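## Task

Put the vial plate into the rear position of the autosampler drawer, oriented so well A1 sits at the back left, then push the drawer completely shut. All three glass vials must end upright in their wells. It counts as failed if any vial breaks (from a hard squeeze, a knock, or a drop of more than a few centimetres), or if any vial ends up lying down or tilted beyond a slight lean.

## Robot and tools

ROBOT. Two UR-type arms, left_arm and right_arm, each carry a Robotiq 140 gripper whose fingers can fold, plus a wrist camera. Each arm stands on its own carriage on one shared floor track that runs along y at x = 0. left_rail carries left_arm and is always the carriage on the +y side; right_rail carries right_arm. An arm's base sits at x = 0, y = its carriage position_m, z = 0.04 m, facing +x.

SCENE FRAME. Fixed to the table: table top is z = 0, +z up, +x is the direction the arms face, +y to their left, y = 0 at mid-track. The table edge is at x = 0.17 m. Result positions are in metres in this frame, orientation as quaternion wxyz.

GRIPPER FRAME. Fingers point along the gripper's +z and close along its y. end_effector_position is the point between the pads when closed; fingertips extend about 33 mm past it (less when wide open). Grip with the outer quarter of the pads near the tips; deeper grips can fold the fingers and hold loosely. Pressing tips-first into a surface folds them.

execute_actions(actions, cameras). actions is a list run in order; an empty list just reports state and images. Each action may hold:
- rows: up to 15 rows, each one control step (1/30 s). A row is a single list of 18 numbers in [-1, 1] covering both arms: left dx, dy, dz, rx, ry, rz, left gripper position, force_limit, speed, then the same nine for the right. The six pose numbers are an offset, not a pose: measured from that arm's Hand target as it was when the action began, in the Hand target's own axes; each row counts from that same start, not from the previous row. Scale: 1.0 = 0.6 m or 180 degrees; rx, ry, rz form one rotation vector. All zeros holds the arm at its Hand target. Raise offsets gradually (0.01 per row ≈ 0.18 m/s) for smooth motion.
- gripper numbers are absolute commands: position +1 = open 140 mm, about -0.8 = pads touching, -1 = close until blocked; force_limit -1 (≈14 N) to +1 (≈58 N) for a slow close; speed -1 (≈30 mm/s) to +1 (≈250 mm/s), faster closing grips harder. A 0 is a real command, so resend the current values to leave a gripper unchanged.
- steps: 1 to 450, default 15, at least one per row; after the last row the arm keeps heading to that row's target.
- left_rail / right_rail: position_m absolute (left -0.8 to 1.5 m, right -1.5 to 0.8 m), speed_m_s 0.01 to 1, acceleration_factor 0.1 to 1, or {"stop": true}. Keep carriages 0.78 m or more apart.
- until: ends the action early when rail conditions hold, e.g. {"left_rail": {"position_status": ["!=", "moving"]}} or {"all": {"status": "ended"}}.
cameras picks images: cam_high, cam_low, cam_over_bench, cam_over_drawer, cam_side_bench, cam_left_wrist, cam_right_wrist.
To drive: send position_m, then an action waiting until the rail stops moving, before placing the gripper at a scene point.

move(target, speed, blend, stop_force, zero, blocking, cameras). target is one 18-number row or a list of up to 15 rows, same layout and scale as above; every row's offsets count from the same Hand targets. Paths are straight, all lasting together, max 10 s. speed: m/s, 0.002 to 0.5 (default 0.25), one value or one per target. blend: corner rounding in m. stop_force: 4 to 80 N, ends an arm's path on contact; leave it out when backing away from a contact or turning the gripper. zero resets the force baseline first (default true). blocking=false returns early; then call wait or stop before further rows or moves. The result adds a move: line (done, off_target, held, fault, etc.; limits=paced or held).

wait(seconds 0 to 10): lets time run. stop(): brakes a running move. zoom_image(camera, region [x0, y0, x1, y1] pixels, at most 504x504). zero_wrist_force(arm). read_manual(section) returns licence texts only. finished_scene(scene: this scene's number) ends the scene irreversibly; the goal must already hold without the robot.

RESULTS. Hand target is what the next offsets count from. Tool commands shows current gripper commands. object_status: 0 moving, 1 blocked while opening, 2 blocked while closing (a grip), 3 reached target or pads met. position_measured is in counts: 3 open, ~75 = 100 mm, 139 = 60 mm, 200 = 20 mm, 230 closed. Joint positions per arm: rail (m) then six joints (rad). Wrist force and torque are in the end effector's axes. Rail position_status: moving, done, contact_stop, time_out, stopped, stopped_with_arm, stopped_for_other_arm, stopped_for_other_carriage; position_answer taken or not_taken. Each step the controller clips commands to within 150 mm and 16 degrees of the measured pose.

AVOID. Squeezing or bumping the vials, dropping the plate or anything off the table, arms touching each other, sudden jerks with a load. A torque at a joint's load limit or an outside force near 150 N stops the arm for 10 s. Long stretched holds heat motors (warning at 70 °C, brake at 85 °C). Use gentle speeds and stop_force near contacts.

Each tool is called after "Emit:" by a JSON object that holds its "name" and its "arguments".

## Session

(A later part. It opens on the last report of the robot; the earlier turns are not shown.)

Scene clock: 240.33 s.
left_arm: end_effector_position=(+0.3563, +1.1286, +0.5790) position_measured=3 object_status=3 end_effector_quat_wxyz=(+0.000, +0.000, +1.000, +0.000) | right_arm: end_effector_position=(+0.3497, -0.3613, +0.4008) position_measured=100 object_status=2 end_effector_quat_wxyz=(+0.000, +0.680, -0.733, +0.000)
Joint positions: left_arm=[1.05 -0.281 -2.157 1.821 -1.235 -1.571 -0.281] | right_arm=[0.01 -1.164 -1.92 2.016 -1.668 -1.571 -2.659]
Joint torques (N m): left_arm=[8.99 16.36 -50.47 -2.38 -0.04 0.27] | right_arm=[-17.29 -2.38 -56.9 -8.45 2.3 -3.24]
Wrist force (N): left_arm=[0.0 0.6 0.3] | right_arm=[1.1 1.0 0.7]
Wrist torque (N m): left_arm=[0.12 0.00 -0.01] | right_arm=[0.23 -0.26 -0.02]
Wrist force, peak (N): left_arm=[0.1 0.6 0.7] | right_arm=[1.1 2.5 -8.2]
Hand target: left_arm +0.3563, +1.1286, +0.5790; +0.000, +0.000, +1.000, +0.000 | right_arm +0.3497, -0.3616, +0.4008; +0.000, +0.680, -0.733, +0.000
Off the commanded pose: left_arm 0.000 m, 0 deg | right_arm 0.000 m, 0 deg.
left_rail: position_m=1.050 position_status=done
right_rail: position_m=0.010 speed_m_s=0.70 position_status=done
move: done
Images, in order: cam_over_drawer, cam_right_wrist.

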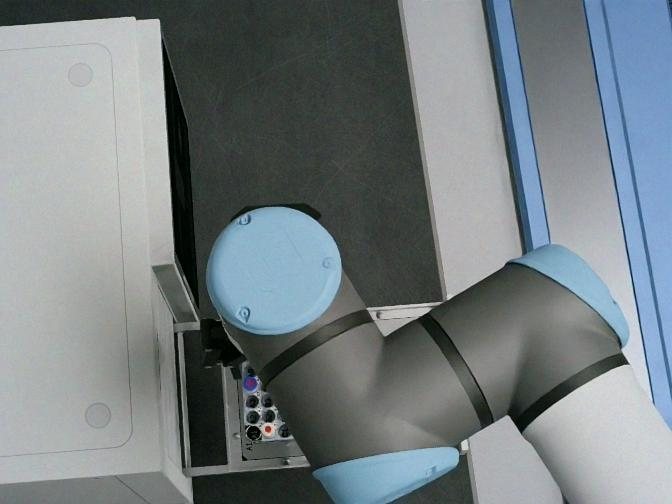

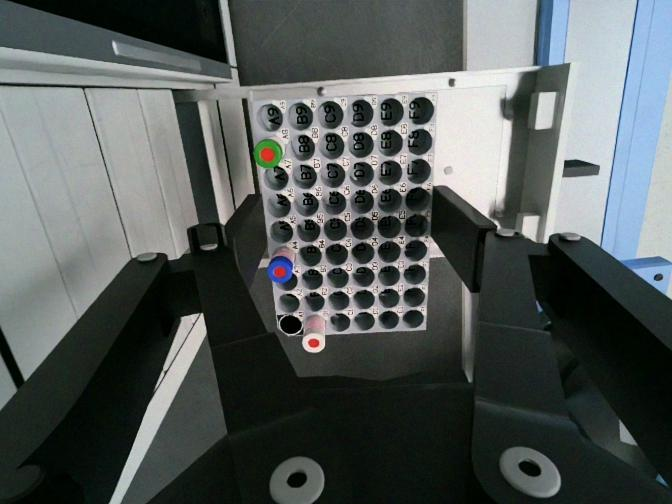

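Emit:
{"name": "move", "arguments": {"target": [0,0,0,0,0,0,1,1,1,0,0,0.1747,0,0,0,-1,-0.3,-1], "cameras": ["cam_over_drawer","cam_right_wrist"], "speed": 0.1, "stop_force": 10}}

Emit:
{"name": "zoom_image", "arguments": {"camera": "cam_right_wrist", "region": [220, 40, 500, 290]}}

Emit:
{"name": "zoom_image", "arguments": {"camera": "cam_over_drawer", "region": [160, 350, 320, 480]}}

Scene clock: 255.90 s.
left_arm: end_effector_position=(+0.3563, +1.1286, +0.5790) position_measured=3 object_status=3 end_effector_quat_wxyz=(+0.000, +0.000, +1.000, +0.000) | right_arm: end_effector_position=(+0.3497, -0.3616, +0.2960) position_measured=100 object_status=2 end_effector_quat_wxyz=(+0.000, +0.680, -0.733, +0.000)
Joint positions: left_arm=[1.05 -0.281 -2.157 1.821 -1.235 -1.571 -0.28] | right_arm=[0.01 -1.164 -1.88 2.178 -1.869 -1.571 -2.659]
Joint torques (N m): left_arm=[9.24 15.85 -49.46 -2.32 0.18 -0.01] | right_arm=[15.35 -1.01 -38.81 -7.85 2.1 3.61]
Wrist force (N): left_arm=[-0.2 0.1 0.2] | right_arm=[1.1 1.3 1.1]
Wrist torque (N m): left_arm=[0.02 0.04 0.00] | right_arm=[0.29 -0.25 0.00]
Wrist force, peak (N): left_arm=[-0.7 0.6 0.3] | right_arm=[1.3 1.1 1.9]
Hand target: left_arm +0.3563, +1.1286, +0.5790; +0.000, +0.000, +1.000, +0.000 | right_arm +0.3497, -0.3616, +0.2960; +0.000, +0.680, -0.733, +0.000
Off the commanded pose: left_arm 0.000 m, 0 deg | right_arm 0.000 m, 0 deg.
left_rail: position_m=1.050 position_status=done
right_rail: position_m=0.010 speed_m_s=0.70 position_status=done
move: done
Images, in order: cam_over_drawer, cam_right_wrist.

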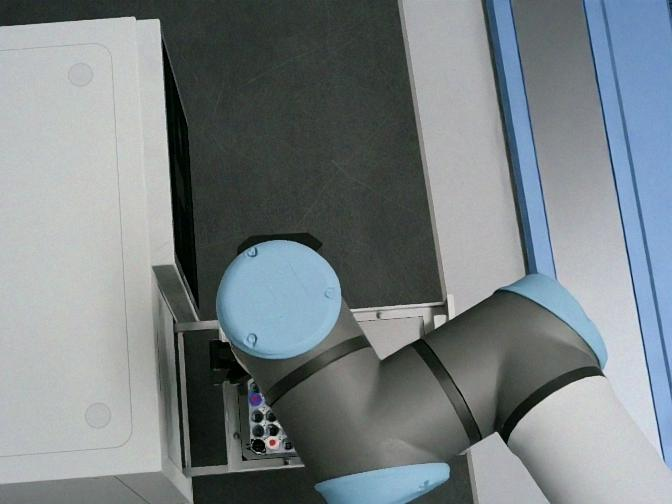

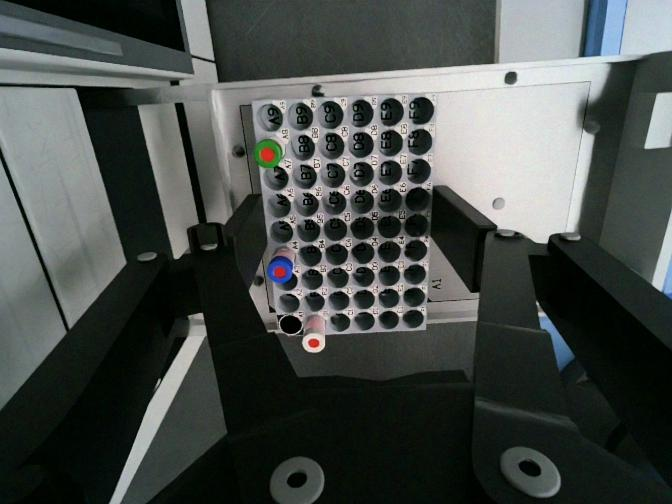

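Scaled by 1.800 from the camera's 672x504 image, which has a finer 960x720 frame.

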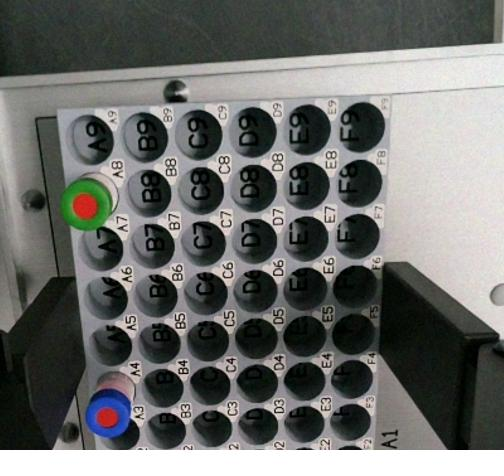

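Scaled by 3.150 from the camera's 672x504 image, which has a finer 960x720 frame.

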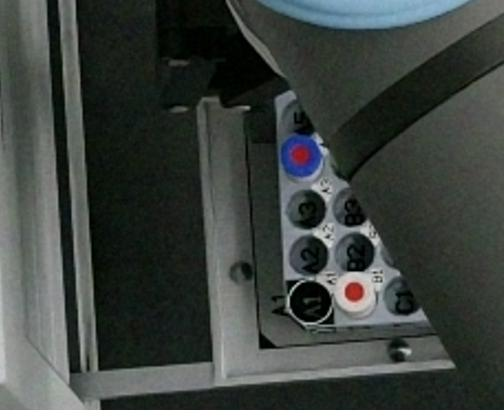

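Emit:
{"name": "zoom_image", "arguments": {"camera": "cam_right_wrist", "region": [200, 50, 672, 330]}}

Scaled by 1.068 from the camera's 672x504 image, which has a finer 960x720 frame.

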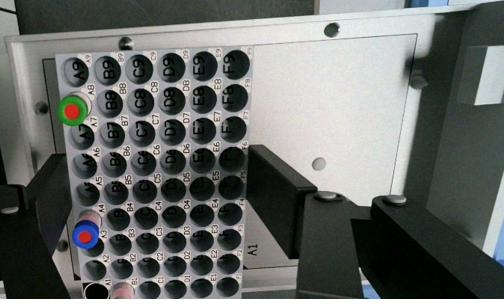

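Emit:
{"name": "move", "arguments": {"target": [0,0,0,0,0,0,1,1,1,0,-0.0165,0,0,0,-0.0065,-1,-0.3,-1], "cameras": ["cam_over_drawer","cam_right_wrist"], "speed": 0.04}}

Emit:
{"name": "zoom_image", "arguments": {"camera": "cam_right_wrist", "region": [220, 40, 500, 290]}}

Emit:
{"name": "zoom_image", "arguments": {"camera": "cam_over_drawer", "region": [160, 350, 320, 480]}}

Scene clock: 296.63 s.
left_arm: end_effector_position=(+0.3563, +1.1286, +0.5790) position_measured=3 object_status=3 end_effector_quat_wxyz=(+0.000, +0.000, +1.000, +0.000) | right_arm: end_effector_position=(+0.3594, -0.3623, +0.2960) position_measured=100 object_status=2 end_effector_quat_wxyz=(+0.000, +0.687, -0.727, +0.000)
Joint positions: left_arm=[1.05 -0.281 -2.157 1.821 -1.235 -1.571 -0.281] | right_arm=[0.01 -1.146 -1.866 2.169 -1.874 -1.571 -2.661]
Joint torques (N m): left_arm=[10.9 14.8 -52.15 -1.98 0.08 0.02] | right_arm=[15.71 -3.39 -54.61 -8.2 1.6 -3.46]
Wrist force (N): left_arm=[0.0 0.2 0.1] | right_arm=[1.1 1.0 0.5]
Wrist torque (N m): left_arm=[0.05 0.01 0.00] | right_arm=[0.22 -0.27 0.00]
Wrist force, peak (N): left_arm=[-0.5 0.2 0.8] | right_arm=[1.2 1.8 1.2]
Hand target: left_arm +0.3563, +1.1286, +0.5790; +0.000, +0.000, +1.000, +0.000 | right_arm +0.3596, -0.3623, +0.2960; +0.000, +0.687, -0.726, +0.000
Off the commanded pose: left_arm 0.000 m, 0 deg | right_arm 0.000 m, 0 deg.
left_rail: position_m=1.050 position_status=done
right_rail: position_m=0.010 speed_m_s=0.70 position_status=done
move: done
Images, in order: cam_over_drawer, cam_right_wrist.

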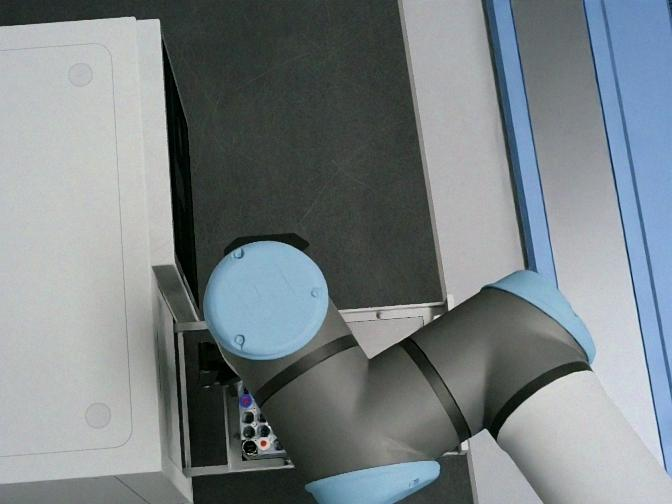

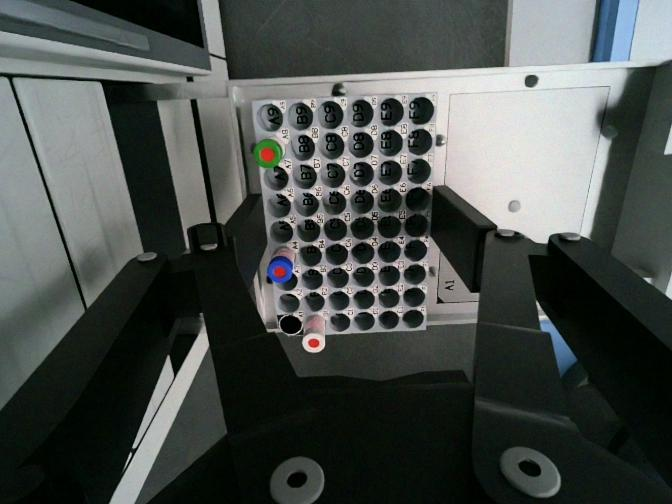

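Scaled by 1.800 from the camera's 672x504 image, which has a finer 960x720 frame.

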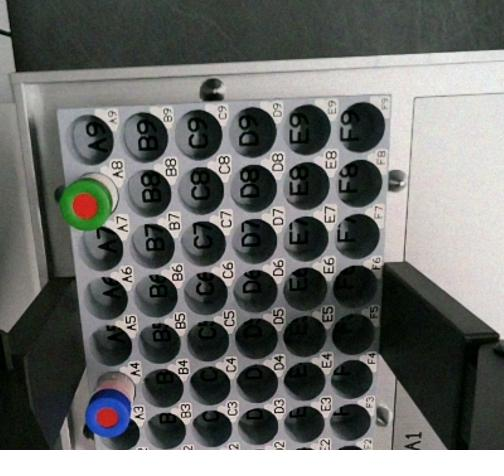

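Scaled by 3.150 from the camera's 672x504 image, which has a finer 960x720 frame.

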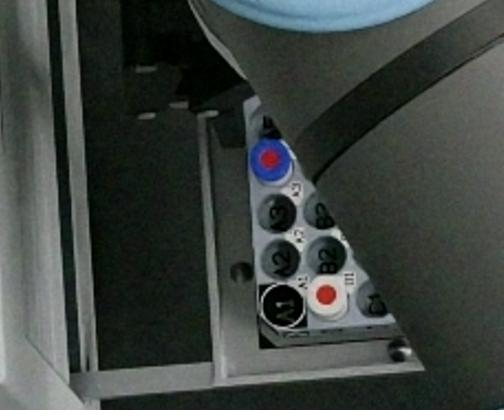

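Emit:
{"name": "zoom_image", "arguments": {"camera": "cam_right_wrist", "region": [400, 110, 500, 310]}}

Emit:
{"name": "zoom_image", "arguments": {"camera": "cam_right_wrist", "region": [220, 60, 320, 300]}}

Scaled by 2.520 from the camera's 672x504 image, which has a finer 960x720 frame.

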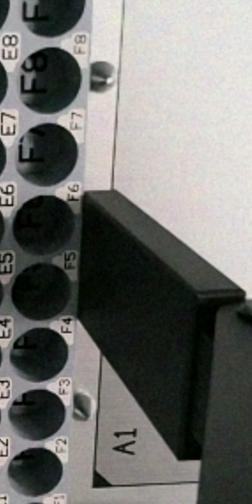

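Scaled by 2.100 from the camera's 672x504 image, which has a finer 960x720 frame.

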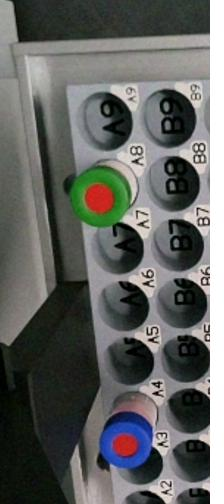

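Emit:
{"name": "move", "arguments": {"target": [[0,0,0,0,0,0,1,1,1,0.0005,-0.0025,0,0,0,0,-1,-0.3,-1],[0,0,0,0,0,0,1,1,1,0.0005,-0.0025,0.0192,0,0,0,-1,-0.3,-1]], "cameras": ["cam_over_drawer","cam_right_wrist"], "speed": 0.02, "stop_force": 6}}

Emit:
{"name": "zoom_image", "arguments": {"camera": "cam_right_wrist", "region": [220, 40, 500, 290]}}

Emit:
{"name": "zoom_image", "arguments": {"camera": "cam_over_drawer", "region": [160, 350, 320, 480]}}

Scene clock: 355.83 s.
left_arm: end_effector_position=(+0.3563, +1.1286, +0.5790) position_measured=3 object_status=3 end_effector_quat_wxyz=(+0.000, +0.000, +1.000, +0.000) | right_arm: end_effector_position=(+0.3611, -0.3627, +0.2844) position_measured=100 object_status=2 end_effector_quat_wxyz=(+0.000, +0.687, -0.726, +0.000)
Joint positions: left_arm=[1.05 -0.281 -2.157 1.821 -1.235 -1.571 -0.281] | right_arm=[0.01 -1.144 -1.856 2.183 -1.898 -1.571 -2.659]
Joint torques (N m): left_arm=[10.91 14.37 -51.55 -2.57 -0.29 0.1] | right_arm=[7.47 -0.4 -38.88 -10.52 -2.96 3.67]
Wrist force (N): left_arm=[0.2 0.4 -0.2] | right_arm=[-7.3 1.7 -3.7]
Wrist torque (N m): left_arm=[0.08 -0.04 0.00] | right_arm=[0.19 -0.37 0.05]
Wrist force, peak (N): left_arm=[-0.6 0.5 0.7] | right_arm=[-7.7 2.1 -3.6]
Hand target: left_arm +0.3563, +1.1286, +0.5790; +0.000, +0.000, +1.000, +0.000 | right_arm +0.3611, -0.3627, +0.2845; +0.000, +0.687, -0.726, +0.000
Off the commanded pose: left_arm 0.000 m, 0 deg | right_arm 0.000 m, 0 deg.
left_rail: position_m=1.050 position_status=done
right_rail: position_m=0.010 speed_m_s=0.70 position_status=done
move: done
Images, in order: cam_over_drawer, cam_right_wrist.

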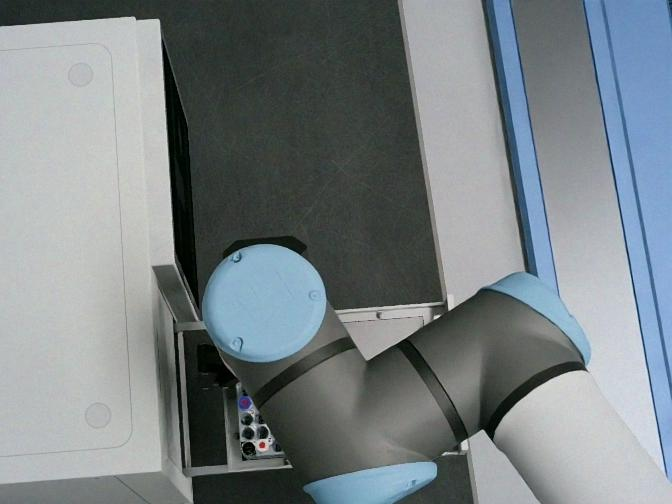

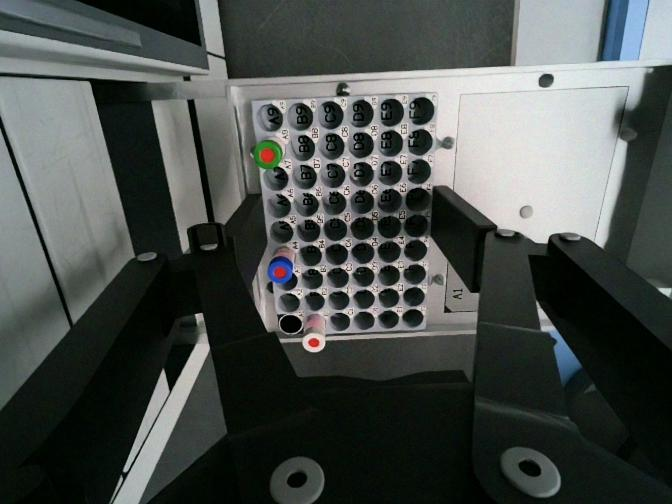

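Scaled by 1.800 from the camera's 672x504 image, which has a finer 960x720 frame.

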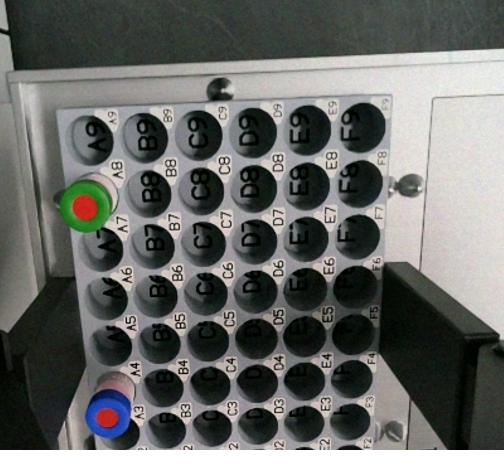

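Scaled by 3.150 from the camera's 672x504 image, which has a finer 960x720 frame.

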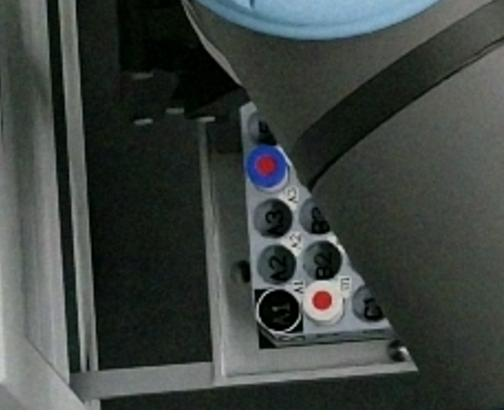

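Emit:
{"name": "move", "arguments": {"target": [0,0,0,0,0,0,1,1,1,-0.0018,0,-0.0015,0,0,0,-1,-0.3,-1], "cameras": [], "speed": 0.02}}

Emit:
{"name": "move", "arguments": {"target": [0,0,0,0,0,0,1,1,1,0,0,0.015,0,0,0,-1,-0.3,-1], "cameras": ["cam_over_drawer","cam_right_wrist"], "speed": 0.02, "stop_force": 8}}

Emit:
{"name": "zoom_image", "arguments": {"camera": "cam_right_wrist", "region": [220, 40, 500, 290]}}

Emit:
{"name": "zoom_image", "arguments": {"camera": "cam_over_drawer", "region": [160, 350, 320, 480]}}

Scene clock: 368.97 s.
left_arm: end_effector_position=(+0.3563, +1.1286, +0.5790) position_measured=3 object_status=3 end_effector_quat_wxyz=(+0.000, +0.000, +1.000, +0.000) | right_arm: end_effector_position=(+0.3611, -0.3617, +0.2853) position_measured=100 object_status=2 end_effector_quat_wxyz=(+0.000, +0.687, -0.726, +0.000)
Joint positions: left_arm=[1.05 -0.281 -2.157 1.821 -1.235 -1.571 -0.281] | right_arm=[0.01 -1.143 -1.858 2.183 -1.896 -1.571 -2.658]
Joint torques (N m): left_arm=[9.77 14.92 -53.35 -1.94 0.33 0.03] | right_arm=[16.69 -34.17 -55.45 -2.36 -3.2 3.87]
Wrist force (N): left_arm=[-0.2 0.5 0.0] | right_arm=[0.9 1.1 0.7]
Wrist torque (N m): left_arm=[0.11 0.04 -0.01] | right_arm=[0.26 -0.23 0.00]
Wrist force, peak (N): left_arm=[0.1 0.8 0.1] | right_arm=[-7.7 2.3 -3.8]
Hand target: left_arm +0.3563, +1.1286, +0.5790; +0.000, +0.000, +1.000, +0.000 | right_arm +0.3611, -0.3616, +0.2854; +0.000, +0.687, -0.726, +0.000
Off the commanded pose: left_arm 0.000 m, 0 deg | right_arm 0.000 m, 0 deg.
left_rail: position_m=1.050 position_status=done
right_rail: position_m=0.010 speed_m_s=0.70 position_status=done
move: done

Scene clock: 370.37 s.
left_arm: end_effector_position=(+0.3563, +1.1286, +0.5790) position_measured=3 object_status=3 end_effector_quat_wxyz=(+0.000, +0.000, +1.000, +0.000) | right_arm: end_effector_position=(+0.3611, -0.3616, +0.2823) position_measured=100 object_status=2 end_effector_quat_wxyz=(+0.000, +0.687, -0.726, +0.000)
Joint positions: left_arm=[1.05 -0.281 -2.157 1.821 -1.235 -1.571 -0.281] | right_arm=[0.01 -1.143 -1.856 2.187 -1.902 -1.571 -2.658]
Joint torques (N m): left_arm=[13.76 17.16 -52.33 -2.32 0.42 -0.1] | right_arm=[5.09 -35.67 -55.82 -3.83 -2.57 3.42]
Wrist force (N): left_arm=[-0.5 0.5 0.4] | right_arm=[-1.8 1.9 1.3]
Wrist torque (N m): left_arm=[0.11 0.12 0.00] | right_arm=[0.40 -0.53 0.01]
Wrist force, peak (N): left_arm=[-0.5 0.5 0.4] | right_arm=[-5.9 1.5 -9.8]
Hand target: left_arm +0.3563, +1.1286, +0.5790; +0.000, +0.000, +1.000, +0.000 | right_arm +0.3611, -0.3616, +0.2823; +0.000, +0.687, -0.726, +0.000 (not the last commanded pose)
Off the commanded pose: left_arm 0.000 m, 0 deg | right_arm 0.006 m, 0 deg.
left_rail: position_m=1.050 position_status=done
right_rail: position_m=0.010 speed_m_s=0.70 position_status=done
move: contact (right_arm)
Images, in order: cam_over_drawer, cam_right_wrist.

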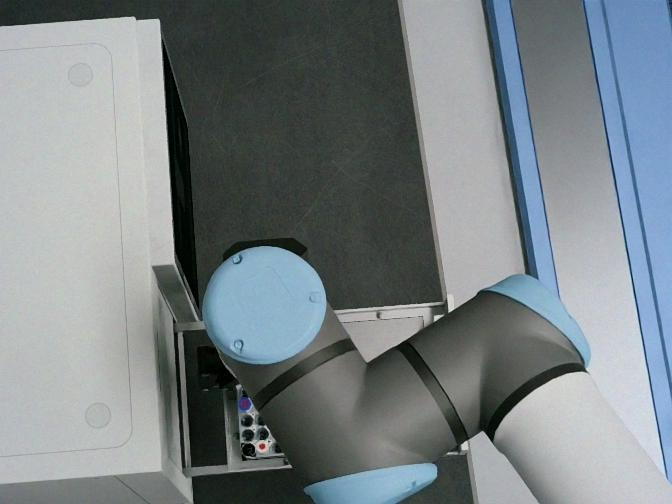

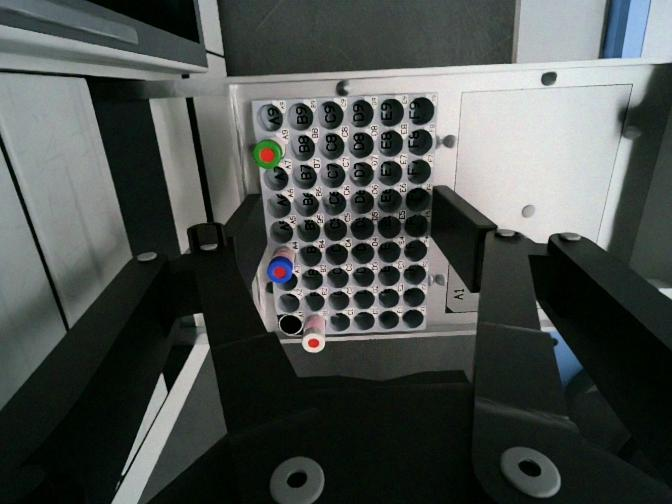

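Scaled by 1.800 from the camera's 672x504 image, which has a finer 960x720 frame.

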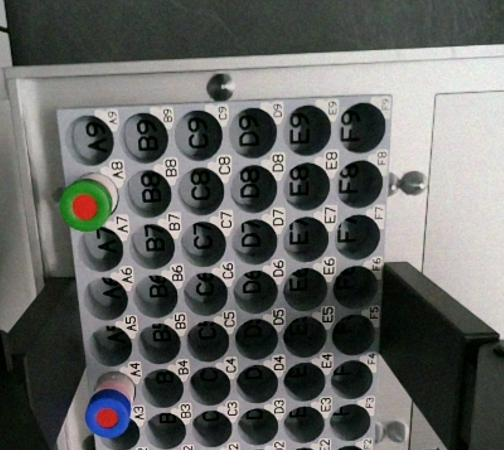

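Scaled by 3.150 from the camera's 672x504 image, which has a finer 960x720 frame.

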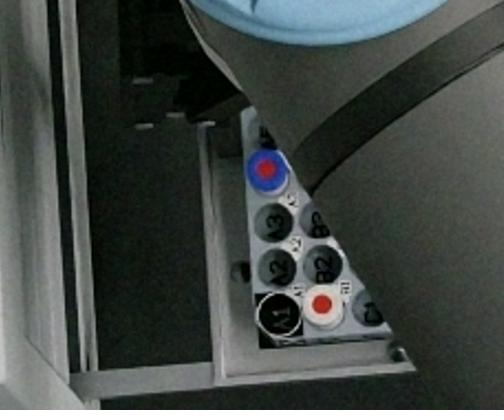

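Emit:
{"name": "move", "arguments": {"target": [0,0,0,0,0,0,1,1,1,-0.0008,0,-0.001,0,0,0,-1,-0.3,-1], "cameras": [], "speed": 0.02}}

Emit:
{"name": "move", "arguments": {"target": [0,0,0,0,0,0,1,1,1,0,0,0.012,0,0,0,-1,-0.3,-1], "cameras": ["cam_over_drawer","cam_right_wrist"], "speed": 0.015, "stop_force": 10}}

Scene clock: 379.37 s.
left_arm: end_effector_position=(+0.3563, +1.1286, +0.5790) position_measured=3 object_status=3 end_effector_quat_wxyz=(+0.000, +0.000, +1.000, +0.000) | right_arm: end_effector_position=(+0.3611, -0.3612, +0.2829) position_measured=100 object_status=2 end_effector_quat_wxyz=(+0.000, +0.687, -0.726, +0.000)
Joint positions: left_arm=[1.05 -0.281 -2.157 1.821 -1.235 -1.571 -0.281] | right_arm=[0.01 -1.142 -1.857 2.187 -1.901 -1.571 -2.658]
Joint torques (N m): left_arm=[11.3 18.54 -53.31 -2.14 0.36 0.24] | right_arm=[15.6 -35.27 -54.11 -2.36 -2.75 3.63]
Wrist force (N): left_arm=[-0.5 0.2 0.0] | right_arm=[1.1 1.7 0.8]
Wrist torque (N m): left_arm=[0.05 0.12 0.00] | right_arm=[0.38 -0.26 0.00]
Wrist force, peak (N): left_arm=[0.0 0.7 0.5] | right_arm=[-2.4 2.0 2.0]
Hand target: left_arm +0.3563, +1.1286, +0.5790; +0.000, +0.000, +1.000, +0.000 | right_arm +0.3611, -0.3611, +0.2829; +0.000, +0.687, -0.726, +0.000
Off the commanded pose: left_arm 0.000 m, 0 deg | right_arm 0.000 m, 0 deg.
left_rail: position_m=1.050 position_status=done
right_rail: position_m=0.010 speed_m_s=0.70 position_status=done
move: done

Scene clock: 380.83 s.
left_arm: end_effector_position=(+0.3563, +1.1286, +0.5790) position_measured=3 object_status=3 end_effector_quat_wxyz=(+0.000, +0.000, +1.000, +0.000) | right_arm: end_effector_position=(+0.3612, -0.3612, +0.2810) position_measured=100 object_status=2 end_effector_quat_wxyz=(+0.000, +0.687, -0.726, +0.000)
Joint positions: left_arm=[1.05 -0.281 -2.157 1.821 -1.235 -1.571 -0.28] | right_arm=[0.01 -1.142 -1.856 2.19 -1.905 -1.571 -2.658]
Joint torques (N m): left_arm=[12.93 16.68 -52.89 -2.35 0.62 0.01] | right_arm=[9.87 -32.94 -51.88 -2.14 -2.4 3.29]
Wrist force (N): left_arm=[-0.2 0.4 0.2] | right_arm=[1.8 0.6 -2.2]
Wrist torque (N m): left_arm=[0.09 0.06 0.00] | right_arm=[0.47 -0.22 0.02]
Wrist force, peak (N): left_arm=[0.4 0.4 0.6] | right_arm=[-2.6 3.0 -18.2]
Hand target: left_arm +0.3563, +1.1286, +0.5790; +0.000, +0.000, +1.000, +0.000 | right_arm +0.3612, -0.3612, +0.2810; +0.000, +0.687, -0.726, +0.000 (not the last commanded pose)
Off the commanded pose: left_arm 0.000 m, 0 deg | right_arm 0.005 m, 0 deg.
left_rail: position_m=1.050 position_status=done
right_rail: position_m=0.010 speed_m_s=0.70 position_status=done
move: contact (right_arm)
Images, in order: cam_over_drawer, cam_right_wrist.

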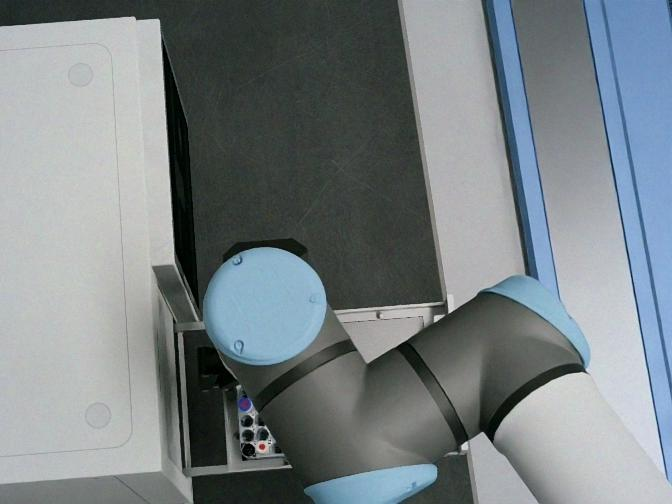

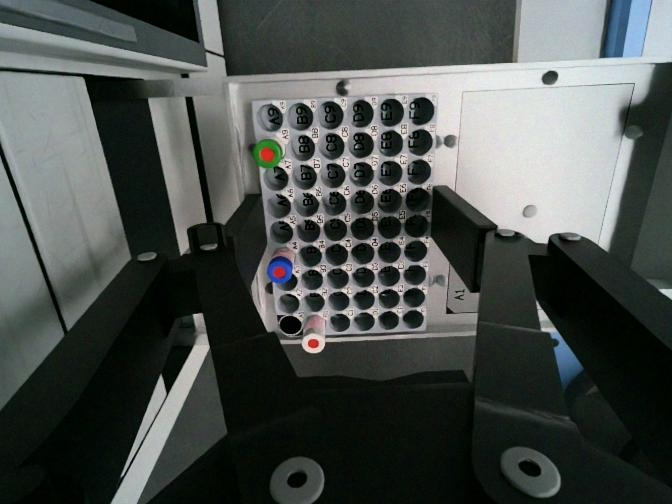

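Emit:
{"name": "move", "arguments": {"target": [[0,0,0,0,0,0,1,1,1,0,0,0,0,0,0,0.36,-0.3,-1],[0,0,0,0,0,0,1,1,1,0,0,-0.1,0,0,0,0.36,-0.3,-1],[0,0,0,0,0,0,1,1,1,0,0.30,-0.281,0,0,0.3,0.36,-0.3,-1]], "cameras": ["cam_over_drawer","cam_right_wrist"], "speed": [0.05,0.06,0.2]}}

Emit:
{"name": "zoom_image", "arguments": {"camera": "cam_over_drawer", "region": [170, 290, 500, 490]}}

Scene clock: 394.43 s.
left_arm: end_effector_position=(+0.3563, +1.1286, +0.5790) position_measured=3 object_status=3 end_effector_quat_wxyz=(+0.000, +0.000, +1.000, +0.000) | right_arm: end_effector_position=(+0.1815, -0.3512, +0.4495) position_measured=84 object_status=3 end_effector_quat_wxyz=(+0.000, -0.283, +0.959, +0.000)
Joint positions: left_arm=[1.05 -0.281 -2.157 1.821 -1.235 -1.571 -0.28] | right_arm=[0.01 -1.551 -2.129 2.042 -1.484 -1.571 -2.124]
Joint torques (N m): left_arm=[15.26 16.51 -54.72 -2.11 0.24 0.24] | right_arm=[-15.66 -14.84 -56.96 -2.1 1.91 3.69]
Wrist force (N): left_arm=[0.0 0.5 0.2] | right_arm=[0.9 1.5 0.4]
Wrist torque (N m): left_arm=[0.12 0.01 0.00] | right_arm=[0.34 -0.21 0.00]
Wrist force, peak (N): left_arm=[-0.3 0.7 0.6] | right_arm=[1.9 1.1 -2.7]
Hand target: left_arm +0.3563, +1.1286, +0.5790; +0.000, +0.000, +1.000, +0.000 | right_arm +0.1814, -0.3512, +0.4495; +0.000, -0.283, +0.959, +0.000
Off the commanded pose: left_arm 0.000 m, 0 deg | right_arm 0.000 m, 0 deg.
left_rail: position_m=1.050 position_status=done
right_rail: position_m=0.010 speed_m_s=0.70 position_status=done
move: done
Images, in order: cam_over_drawer, cam_right_wrist.

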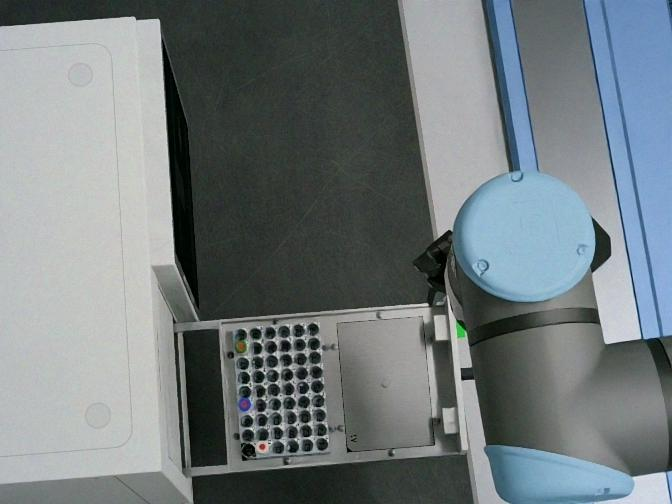

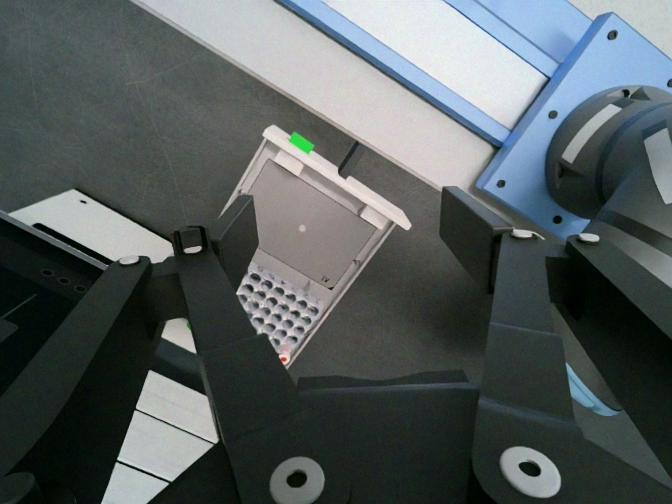

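Scaled by 1.527 from the camera's 672x504 image, which has a finer 960x720 frame.

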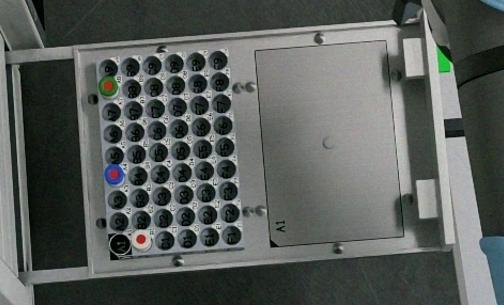

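Emit:
{"name": "move", "arguments": {"target": [0,0,0,0,0,0,1,1,1,0.058,0.099,0.05,0,0,0.1827,-1,-0.3,0], "cameras": []}}

Emit:
{"name": "move", "arguments": {"target": [0,0,0,0,0,0,1,1,1,0.05,0,0.263,0,-0.25,0,-1,-0.3,0], "cameras": ["cam_over_drawer","cam_right_wrist"], "speed": 0.15}}

Scene clock: 411.87 s.
left_arm: end_effector_position=(+0.3563, +1.1286, +0.5790) position_measured=3 object_status=3 end_effector_quat_wxyz=(+0.000, +0.000, +1.000, +0.000) | right_arm: end_effector_position=(+0.1200, -0.3202, +0.4195) position_measured=233 object_status=3 end_effector_quat_wxyz=(+0.000, +0.000, +1.000, +0.000)
Joint positions: left_arm=[1.05 -0.281 -2.157 1.821 -1.235 -1.571 -0.281] | right_arm=[0.01 -1.741 -2.247 2.139 -1.464 -1.57 -1.741]
Joint torques (N m): left_arm=[13.45 14.98 -54.77 -1.95 0.18 0.21] | right_arm=[-17.07 -8.05 -39.08 -2.59 -3.54 3.83]
Wrist force (N): left_arm=[-0.1 0.0 0.0] | right_arm=[1.3 1.4 0.5]
Wrist torque (N m): left_arm=[-0.01 0.02 0.00] | right_arm=[0.31 -0.28 0.00]
Wrist force, peak (N): left_arm=[-0.1 0.8 0.5] | right_arm=[1.4 1.9 0.8]
Hand target: left_arm +0.3563, +1.1286, +0.5790; +0.000, +0.000, +1.000, +0.000 | right_arm +0.1200, -0.3201, +0.4195; +0.000, +0.000, +1.000, +0.000
Off the commanded pose: left_arm 0.000 m, 0 deg | right_arm 0.000 m, 0 deg.
left_rail: position_m=1.050 position_status=done
right_rail: position_m=0.010 speed_m_s=0.70 position_status=done
move: done

Scene clock: 415.13 s.
left_arm: end_effector_position=(+0.3563, +1.1286, +0.5790) position_measured=3 object_status=3 end_effector_quat_wxyz=(+0.000, +0.000, +1.000, +0.000) | right_arm: end_effector_position=(+0.0900, -0.3202, +0.2618) position_measured=233 object_status=3 end_effector_quat_wxyz=(+0.383, +0.000, +0.924, +0.000)
Joint positions: left_arm=[1.05 -0.281 -2.157 1.821 -1.235 -1.571 -0.281] | right_arm=[0.01 -2.5 -2.126 2.417 -1.186 -1.133 -2.655]
Joint torques (N m): left_arm=[13.51 16.72 -55.15 -2.24 0.08 0.13] | right_arm=[-15.64 18.46 -34.16 0.78 2.98 -3.42]
Wrist force (N): left_arm=[-0.2 0.5 0.3] | right_arm=[1.3 1.4 0.5]
Wrist torque (N m): left_arm=[0.12 0.05 -0.01] | right_arm=[0.23 -0.33 -0.17]
Wrist force, peak (N): left_arm=[-0.1 0.6 0.8] | right_arm=[2.6 1.5 1.1]
Hand target: left_arm +0.3563, +1.1286, +0.5790; +0.000, +0.000, +1.000, +0.000 | right_arm +0.0900, -0.3202, +0.2617; +0.383, +0.000, +0.924, +0.000
Off the commanded pose: left_arm 0.000 m, 0 deg | right_arm 0.000 m, 0 deg.
left_rail: position_m=1.050 position_status=done
right_rail: position_m=0.010 speed_m_s=0.70 position_status=done
move: done
Images, in order: cam_over_drawer, cam_right_wrist.

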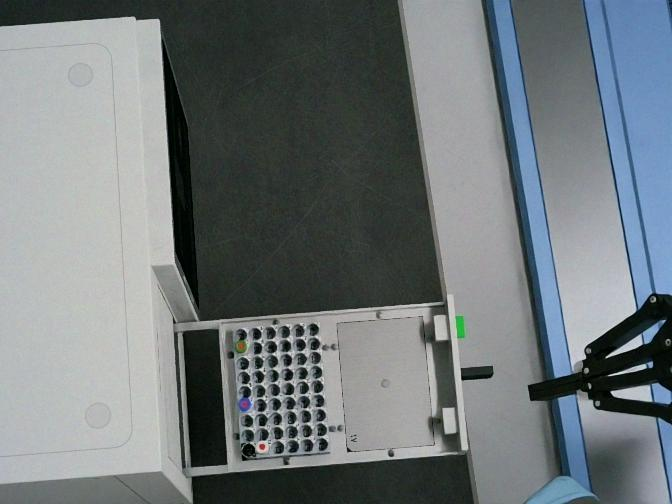

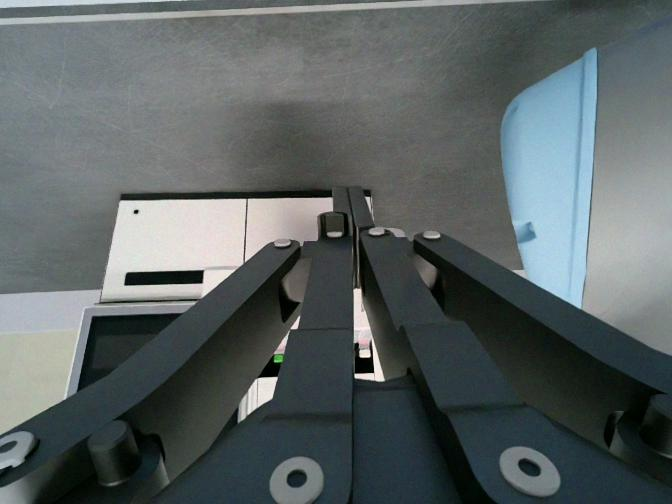

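Emit:
{"name": "move", "arguments": {"target": [0,0,0,0,0,0,1,1,1,-0.3712,-0.030,0.3712,0,0,0,-1,-0.3,0], "cameras": [], "speed": 0.045, "stop_force": 30}}

Emit:
{"name": "move", "arguments": {"target": [0,0,0,0,0,0,1,1,1,-0.037,-0.003,0.037,0,0,0,-1,-0.3,0], "cameras": ["cam_over_drawer","cam_right_wrist"], "speed": 0.006, "stop_force": 25}}

Scene clock: 437.40 s.
left_arm: end_effector_position=(+0.3563, +1.1286, +0.5790) position_measured=3 object_status=3 end_effector_quat_wxyz=(+0.000, +0.000, +1.000, +0.000) | right_arm: end_effector_position=(+0.4049, -0.3385, +0.2618) position_measured=233 object_status=3 end_effector_quat_wxyz=(+0.383, +0.000, +0.924, +0.000)
Joint positions: left_arm=[1.05 -0.281 -2.157 1.821 -1.235 -1.571 -0.281] | right_arm=[0.01 -1.6 -2.06 2.524 -2.007 -0.786 -1.611]
Joint torques (N m): left_arm=[12.45 15.83 -54.24 -1.97 0.32 0.29] | right_arm=[15.4 14.57 -50.44 -8.18 -0.73 3.62]
Wrist force (N): left_arm=[0.2 -0.2 -0.4] | right_arm=[2.5 2.5 -1.1]
Wrist torque (N m): left_arm=[-0.06 -0.03 0.00] | right_arm=[0.21 -0.29 -0.19]
Wrist force, peak (N): left_arm=[0.6 0.1 0.8] | right_arm=[3.5 3.2 -1.1]
Hand target: left_arm +0.3563, +1.1286, +0.5790; +0.000, +0.000, +1.000, +0.000 | right_arm +0.4050, -0.3385, +0.2618; +0.383, +0.000, +0.924, +0.000
Off the commanded pose: left_arm 0.000 m, 0 deg | right_arm 0.000 m, 0 deg.
left_rail: position_m=1.050 position_status=done
right_rail: position_m=0.010 speed_m_s=0.70 position_status=done
move: done

Scene clock: 442.37 s.
left_arm: end_effector_position=(+0.3563, +1.1286, +0.5790) position_measured=3 object_status=3 end_effector_quat_wxyz=(+0.000, +0.000, +1.000, +0.000) | right_arm: end_effector_position=(+0.4276, -0.3398, +0.2618) position_measured=233 object_status=3 end_effector_quat_wxyz=(+0.383, +0.000, +0.924, +0.000)
Joint positions: left_arm=[1.05 -0.281 -2.157 1.821 -1.235 -1.571 -0.281] | right_arm=[0.01 -1.535 -2.018 2.52 -2.11 -0.786 -1.519]
Joint torques (N m): left_arm=[14.34 13.95 -52.65 -2.28 0 -0.09] | right_arm=[-11.56 -16 -35.65 -3.67 9.28 -3.47]
Wrist force (N): left_arm=[0.1 0.2 0.2] | right_arm=[16.5 8.5 -22.6]
Wrist torque (N m): left_arm=[0.03 -0.02 0.00] | right_arm=[0.24 -0.30 -0.20]
Wrist force, peak (N): left_arm=[0.4 0.6 0.9] | right_arm=[20.6 10.8 -32.1]
Hand target: left_arm +0.3563, +1.1286, +0.5790; +0.000, +0.000, +1.000, +0.000 | right_arm +0.4276, -0.3398, +0.2618; +0.383, +0.000, +0.924, +0.000 (not the last commanded pose)
Off the commanded pose: left_arm 0.000 m, 0 deg | right_arm 0.009 m, 0 deg.
left_rail: position_m=1.050 position_status=done
right_rail: position_m=0.010 speed_m_s=0.70 position_status=done
move: contact (right_arm)
Images, in order: cam_over_drawer, cam_right_wrist.

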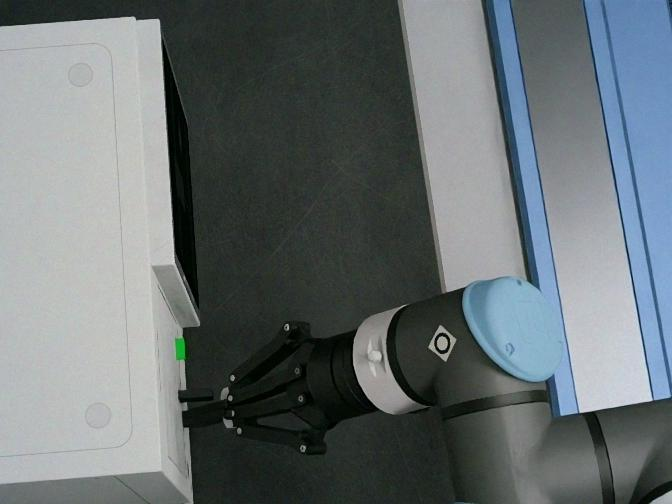

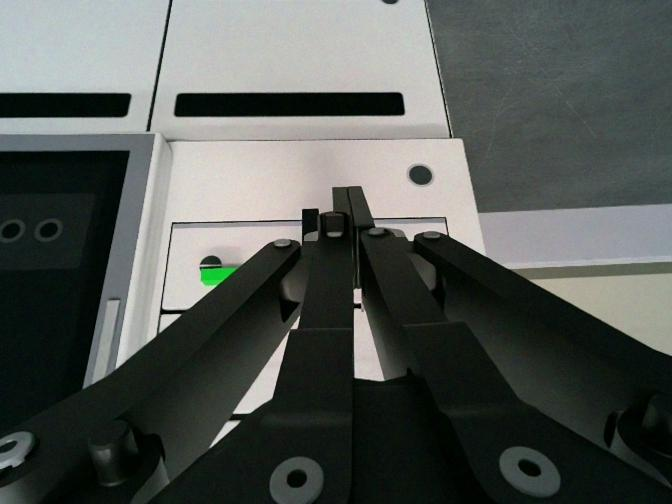

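Emit:
{"name": "move", "arguments": {"target": [0,0,0,0,0,0,1,1,1,-0.015,0,0.015,0,0,0,-1,-0.3,0], "cameras": [], "speed": 0.006, "stop_force": 40}}

Emit:
{"name": "move", "arguments": {"target": [0,0,0,0,0,0,1,1,1,0.15,0,-0.15,0,0,0,-1,-0.3,0], "cameras": ["cam_over_drawer","cam_right_wrist"], "speed": 0.1}}

Emit:
{"name": "zoom_image", "arguments": {"camera": "cam_over_drawer", "region": [100, 300, 260, 500]}}

Scene clock: 451.70 s.
left_arm: end_effector_position=(+0.3563, +1.1286, +0.5790) position_measured=3 object_status=3 end_effector_quat_wxyz=(+0.000, +0.000, +1.000, +0.000) | right_arm: end_effector_position=(+0.4283, -0.3398, +0.2617) position_measured=233 object_status=3 end_effector_quat_wxyz=(+0.383, +0.000, +0.924, +0.000)
Joint positions: left_arm=[1.05 -0.281 -2.157 1.821 -1.235 -1.571 -0.281] | right_arm=[0.01 -1.533 -2.017 2.52 -2.113 -0.786 -1.516]
Joint torques (N m): left_arm=[16.71 16.55 -53.22 -2.29 0.05 0.38] | right_arm=[-1.32 -10.67 -37.56 -4.41 15.93 -3.4]
Wrist force (N): left_arm=[0.0 0.4 0.4] | right_arm=[35.4 16.5 -58.9]
Wrist torque (N m): left_arm=[0.09 0.00 -0.01] | right_arm=[0.15 -0.07 -0.26]
Wrist force, peak (N): left_arm=[0.1 0.9 0.6] | right_arm=[39.9 18.6 -68.5]
Hand target: left_arm +0.3563, +1.1286, +0.5790; +0.000, +0.000, +1.000, +0.000 | right_arm +0.4283, -0.3398, +0.2617; +0.383, +0.000, +0.924, +0.000 (not the last commanded pose)
Off the commanded pose: left_arm 0.000 m, 0 deg | right_arm 0.012 m, 0 deg.
left_rail: position_m=1.050 position_status=done
right_rail: position_m=0.010 speed_m_s=0.70 position_status=done
move: contact (right_arm)

Scene clock: 453.73 s.
left_arm: end_effector_position=(+0.3563, +1.1286, +0.5790) position_measured=3 object_status=3 end_effector_quat_wxyz=(+0.000, +0.000, +1.000, +0.000) | right_arm: end_effector_position=(+0.3011, -0.3397, +0.2617) position_measured=233 object_status=3 end_effector_quat_wxyz=(+0.383, +0.000, +0.924, +0.000)
Joint positions: left_arm=[1.05 -0.281 -2.157 1.821 -1.235 -1.571 -0.28] | right_arm=[0.01 -1.914 -2.169 2.501 -1.58 -0.842 -2.037]
Joint torques (N m): left_arm=[15.69 14.97 -52.29 -2.27 0.6 0.14] | right_arm=[-18.29 -10.77 -53.55 -1.01 -1.58 -3.02]
Wrist force (N): left_arm=[0.0 0.2 0.2] | right_arm=[2.7 0.2 0.3]
Wrist torque (N m): left_arm=[0.06 0.01 0.00] | right_arm=[-0.03 -0.66 -0.18]
Wrist force, peak (N): left_arm=[-0.1 0.6 0.7] | right_arm=[35.3 16.1 -57.9]
Hand target: left_arm +0.3563, +1.1286, +0.5790; +0.000, +0.000, +1.000, +0.000 | right_arm +0.3010, -0.3397, +0.2617; +0.383, +0.000, +0.924, +0.000
Off the commanded pose: left_arm 0.000 m, 0 deg | right_arm 0.000 m, 0 deg.
left_rail: position_m=1.050 position_status=done
right_rail: position_m=0.010 speed_m_s=0.70 position_status=done
move: done
Images, in order: cam_over_drawer, cam_right_wrist.

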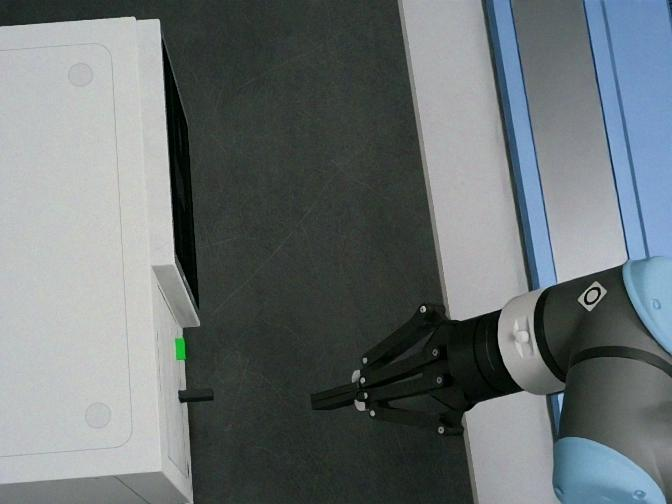

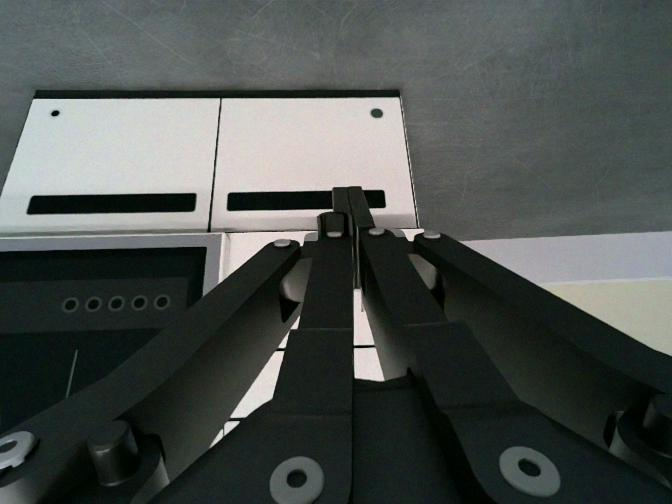

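Scaled by 2.520 from the camera's 672x504 image, which has a finer 960x720 frame.

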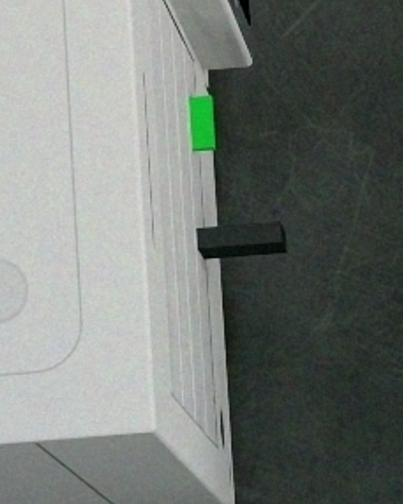

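Closed flush, with the indicator green.

Emit:
{"name": "finished_scene", "arguments": {"scene": 2}}

The scene is finished: the task was done.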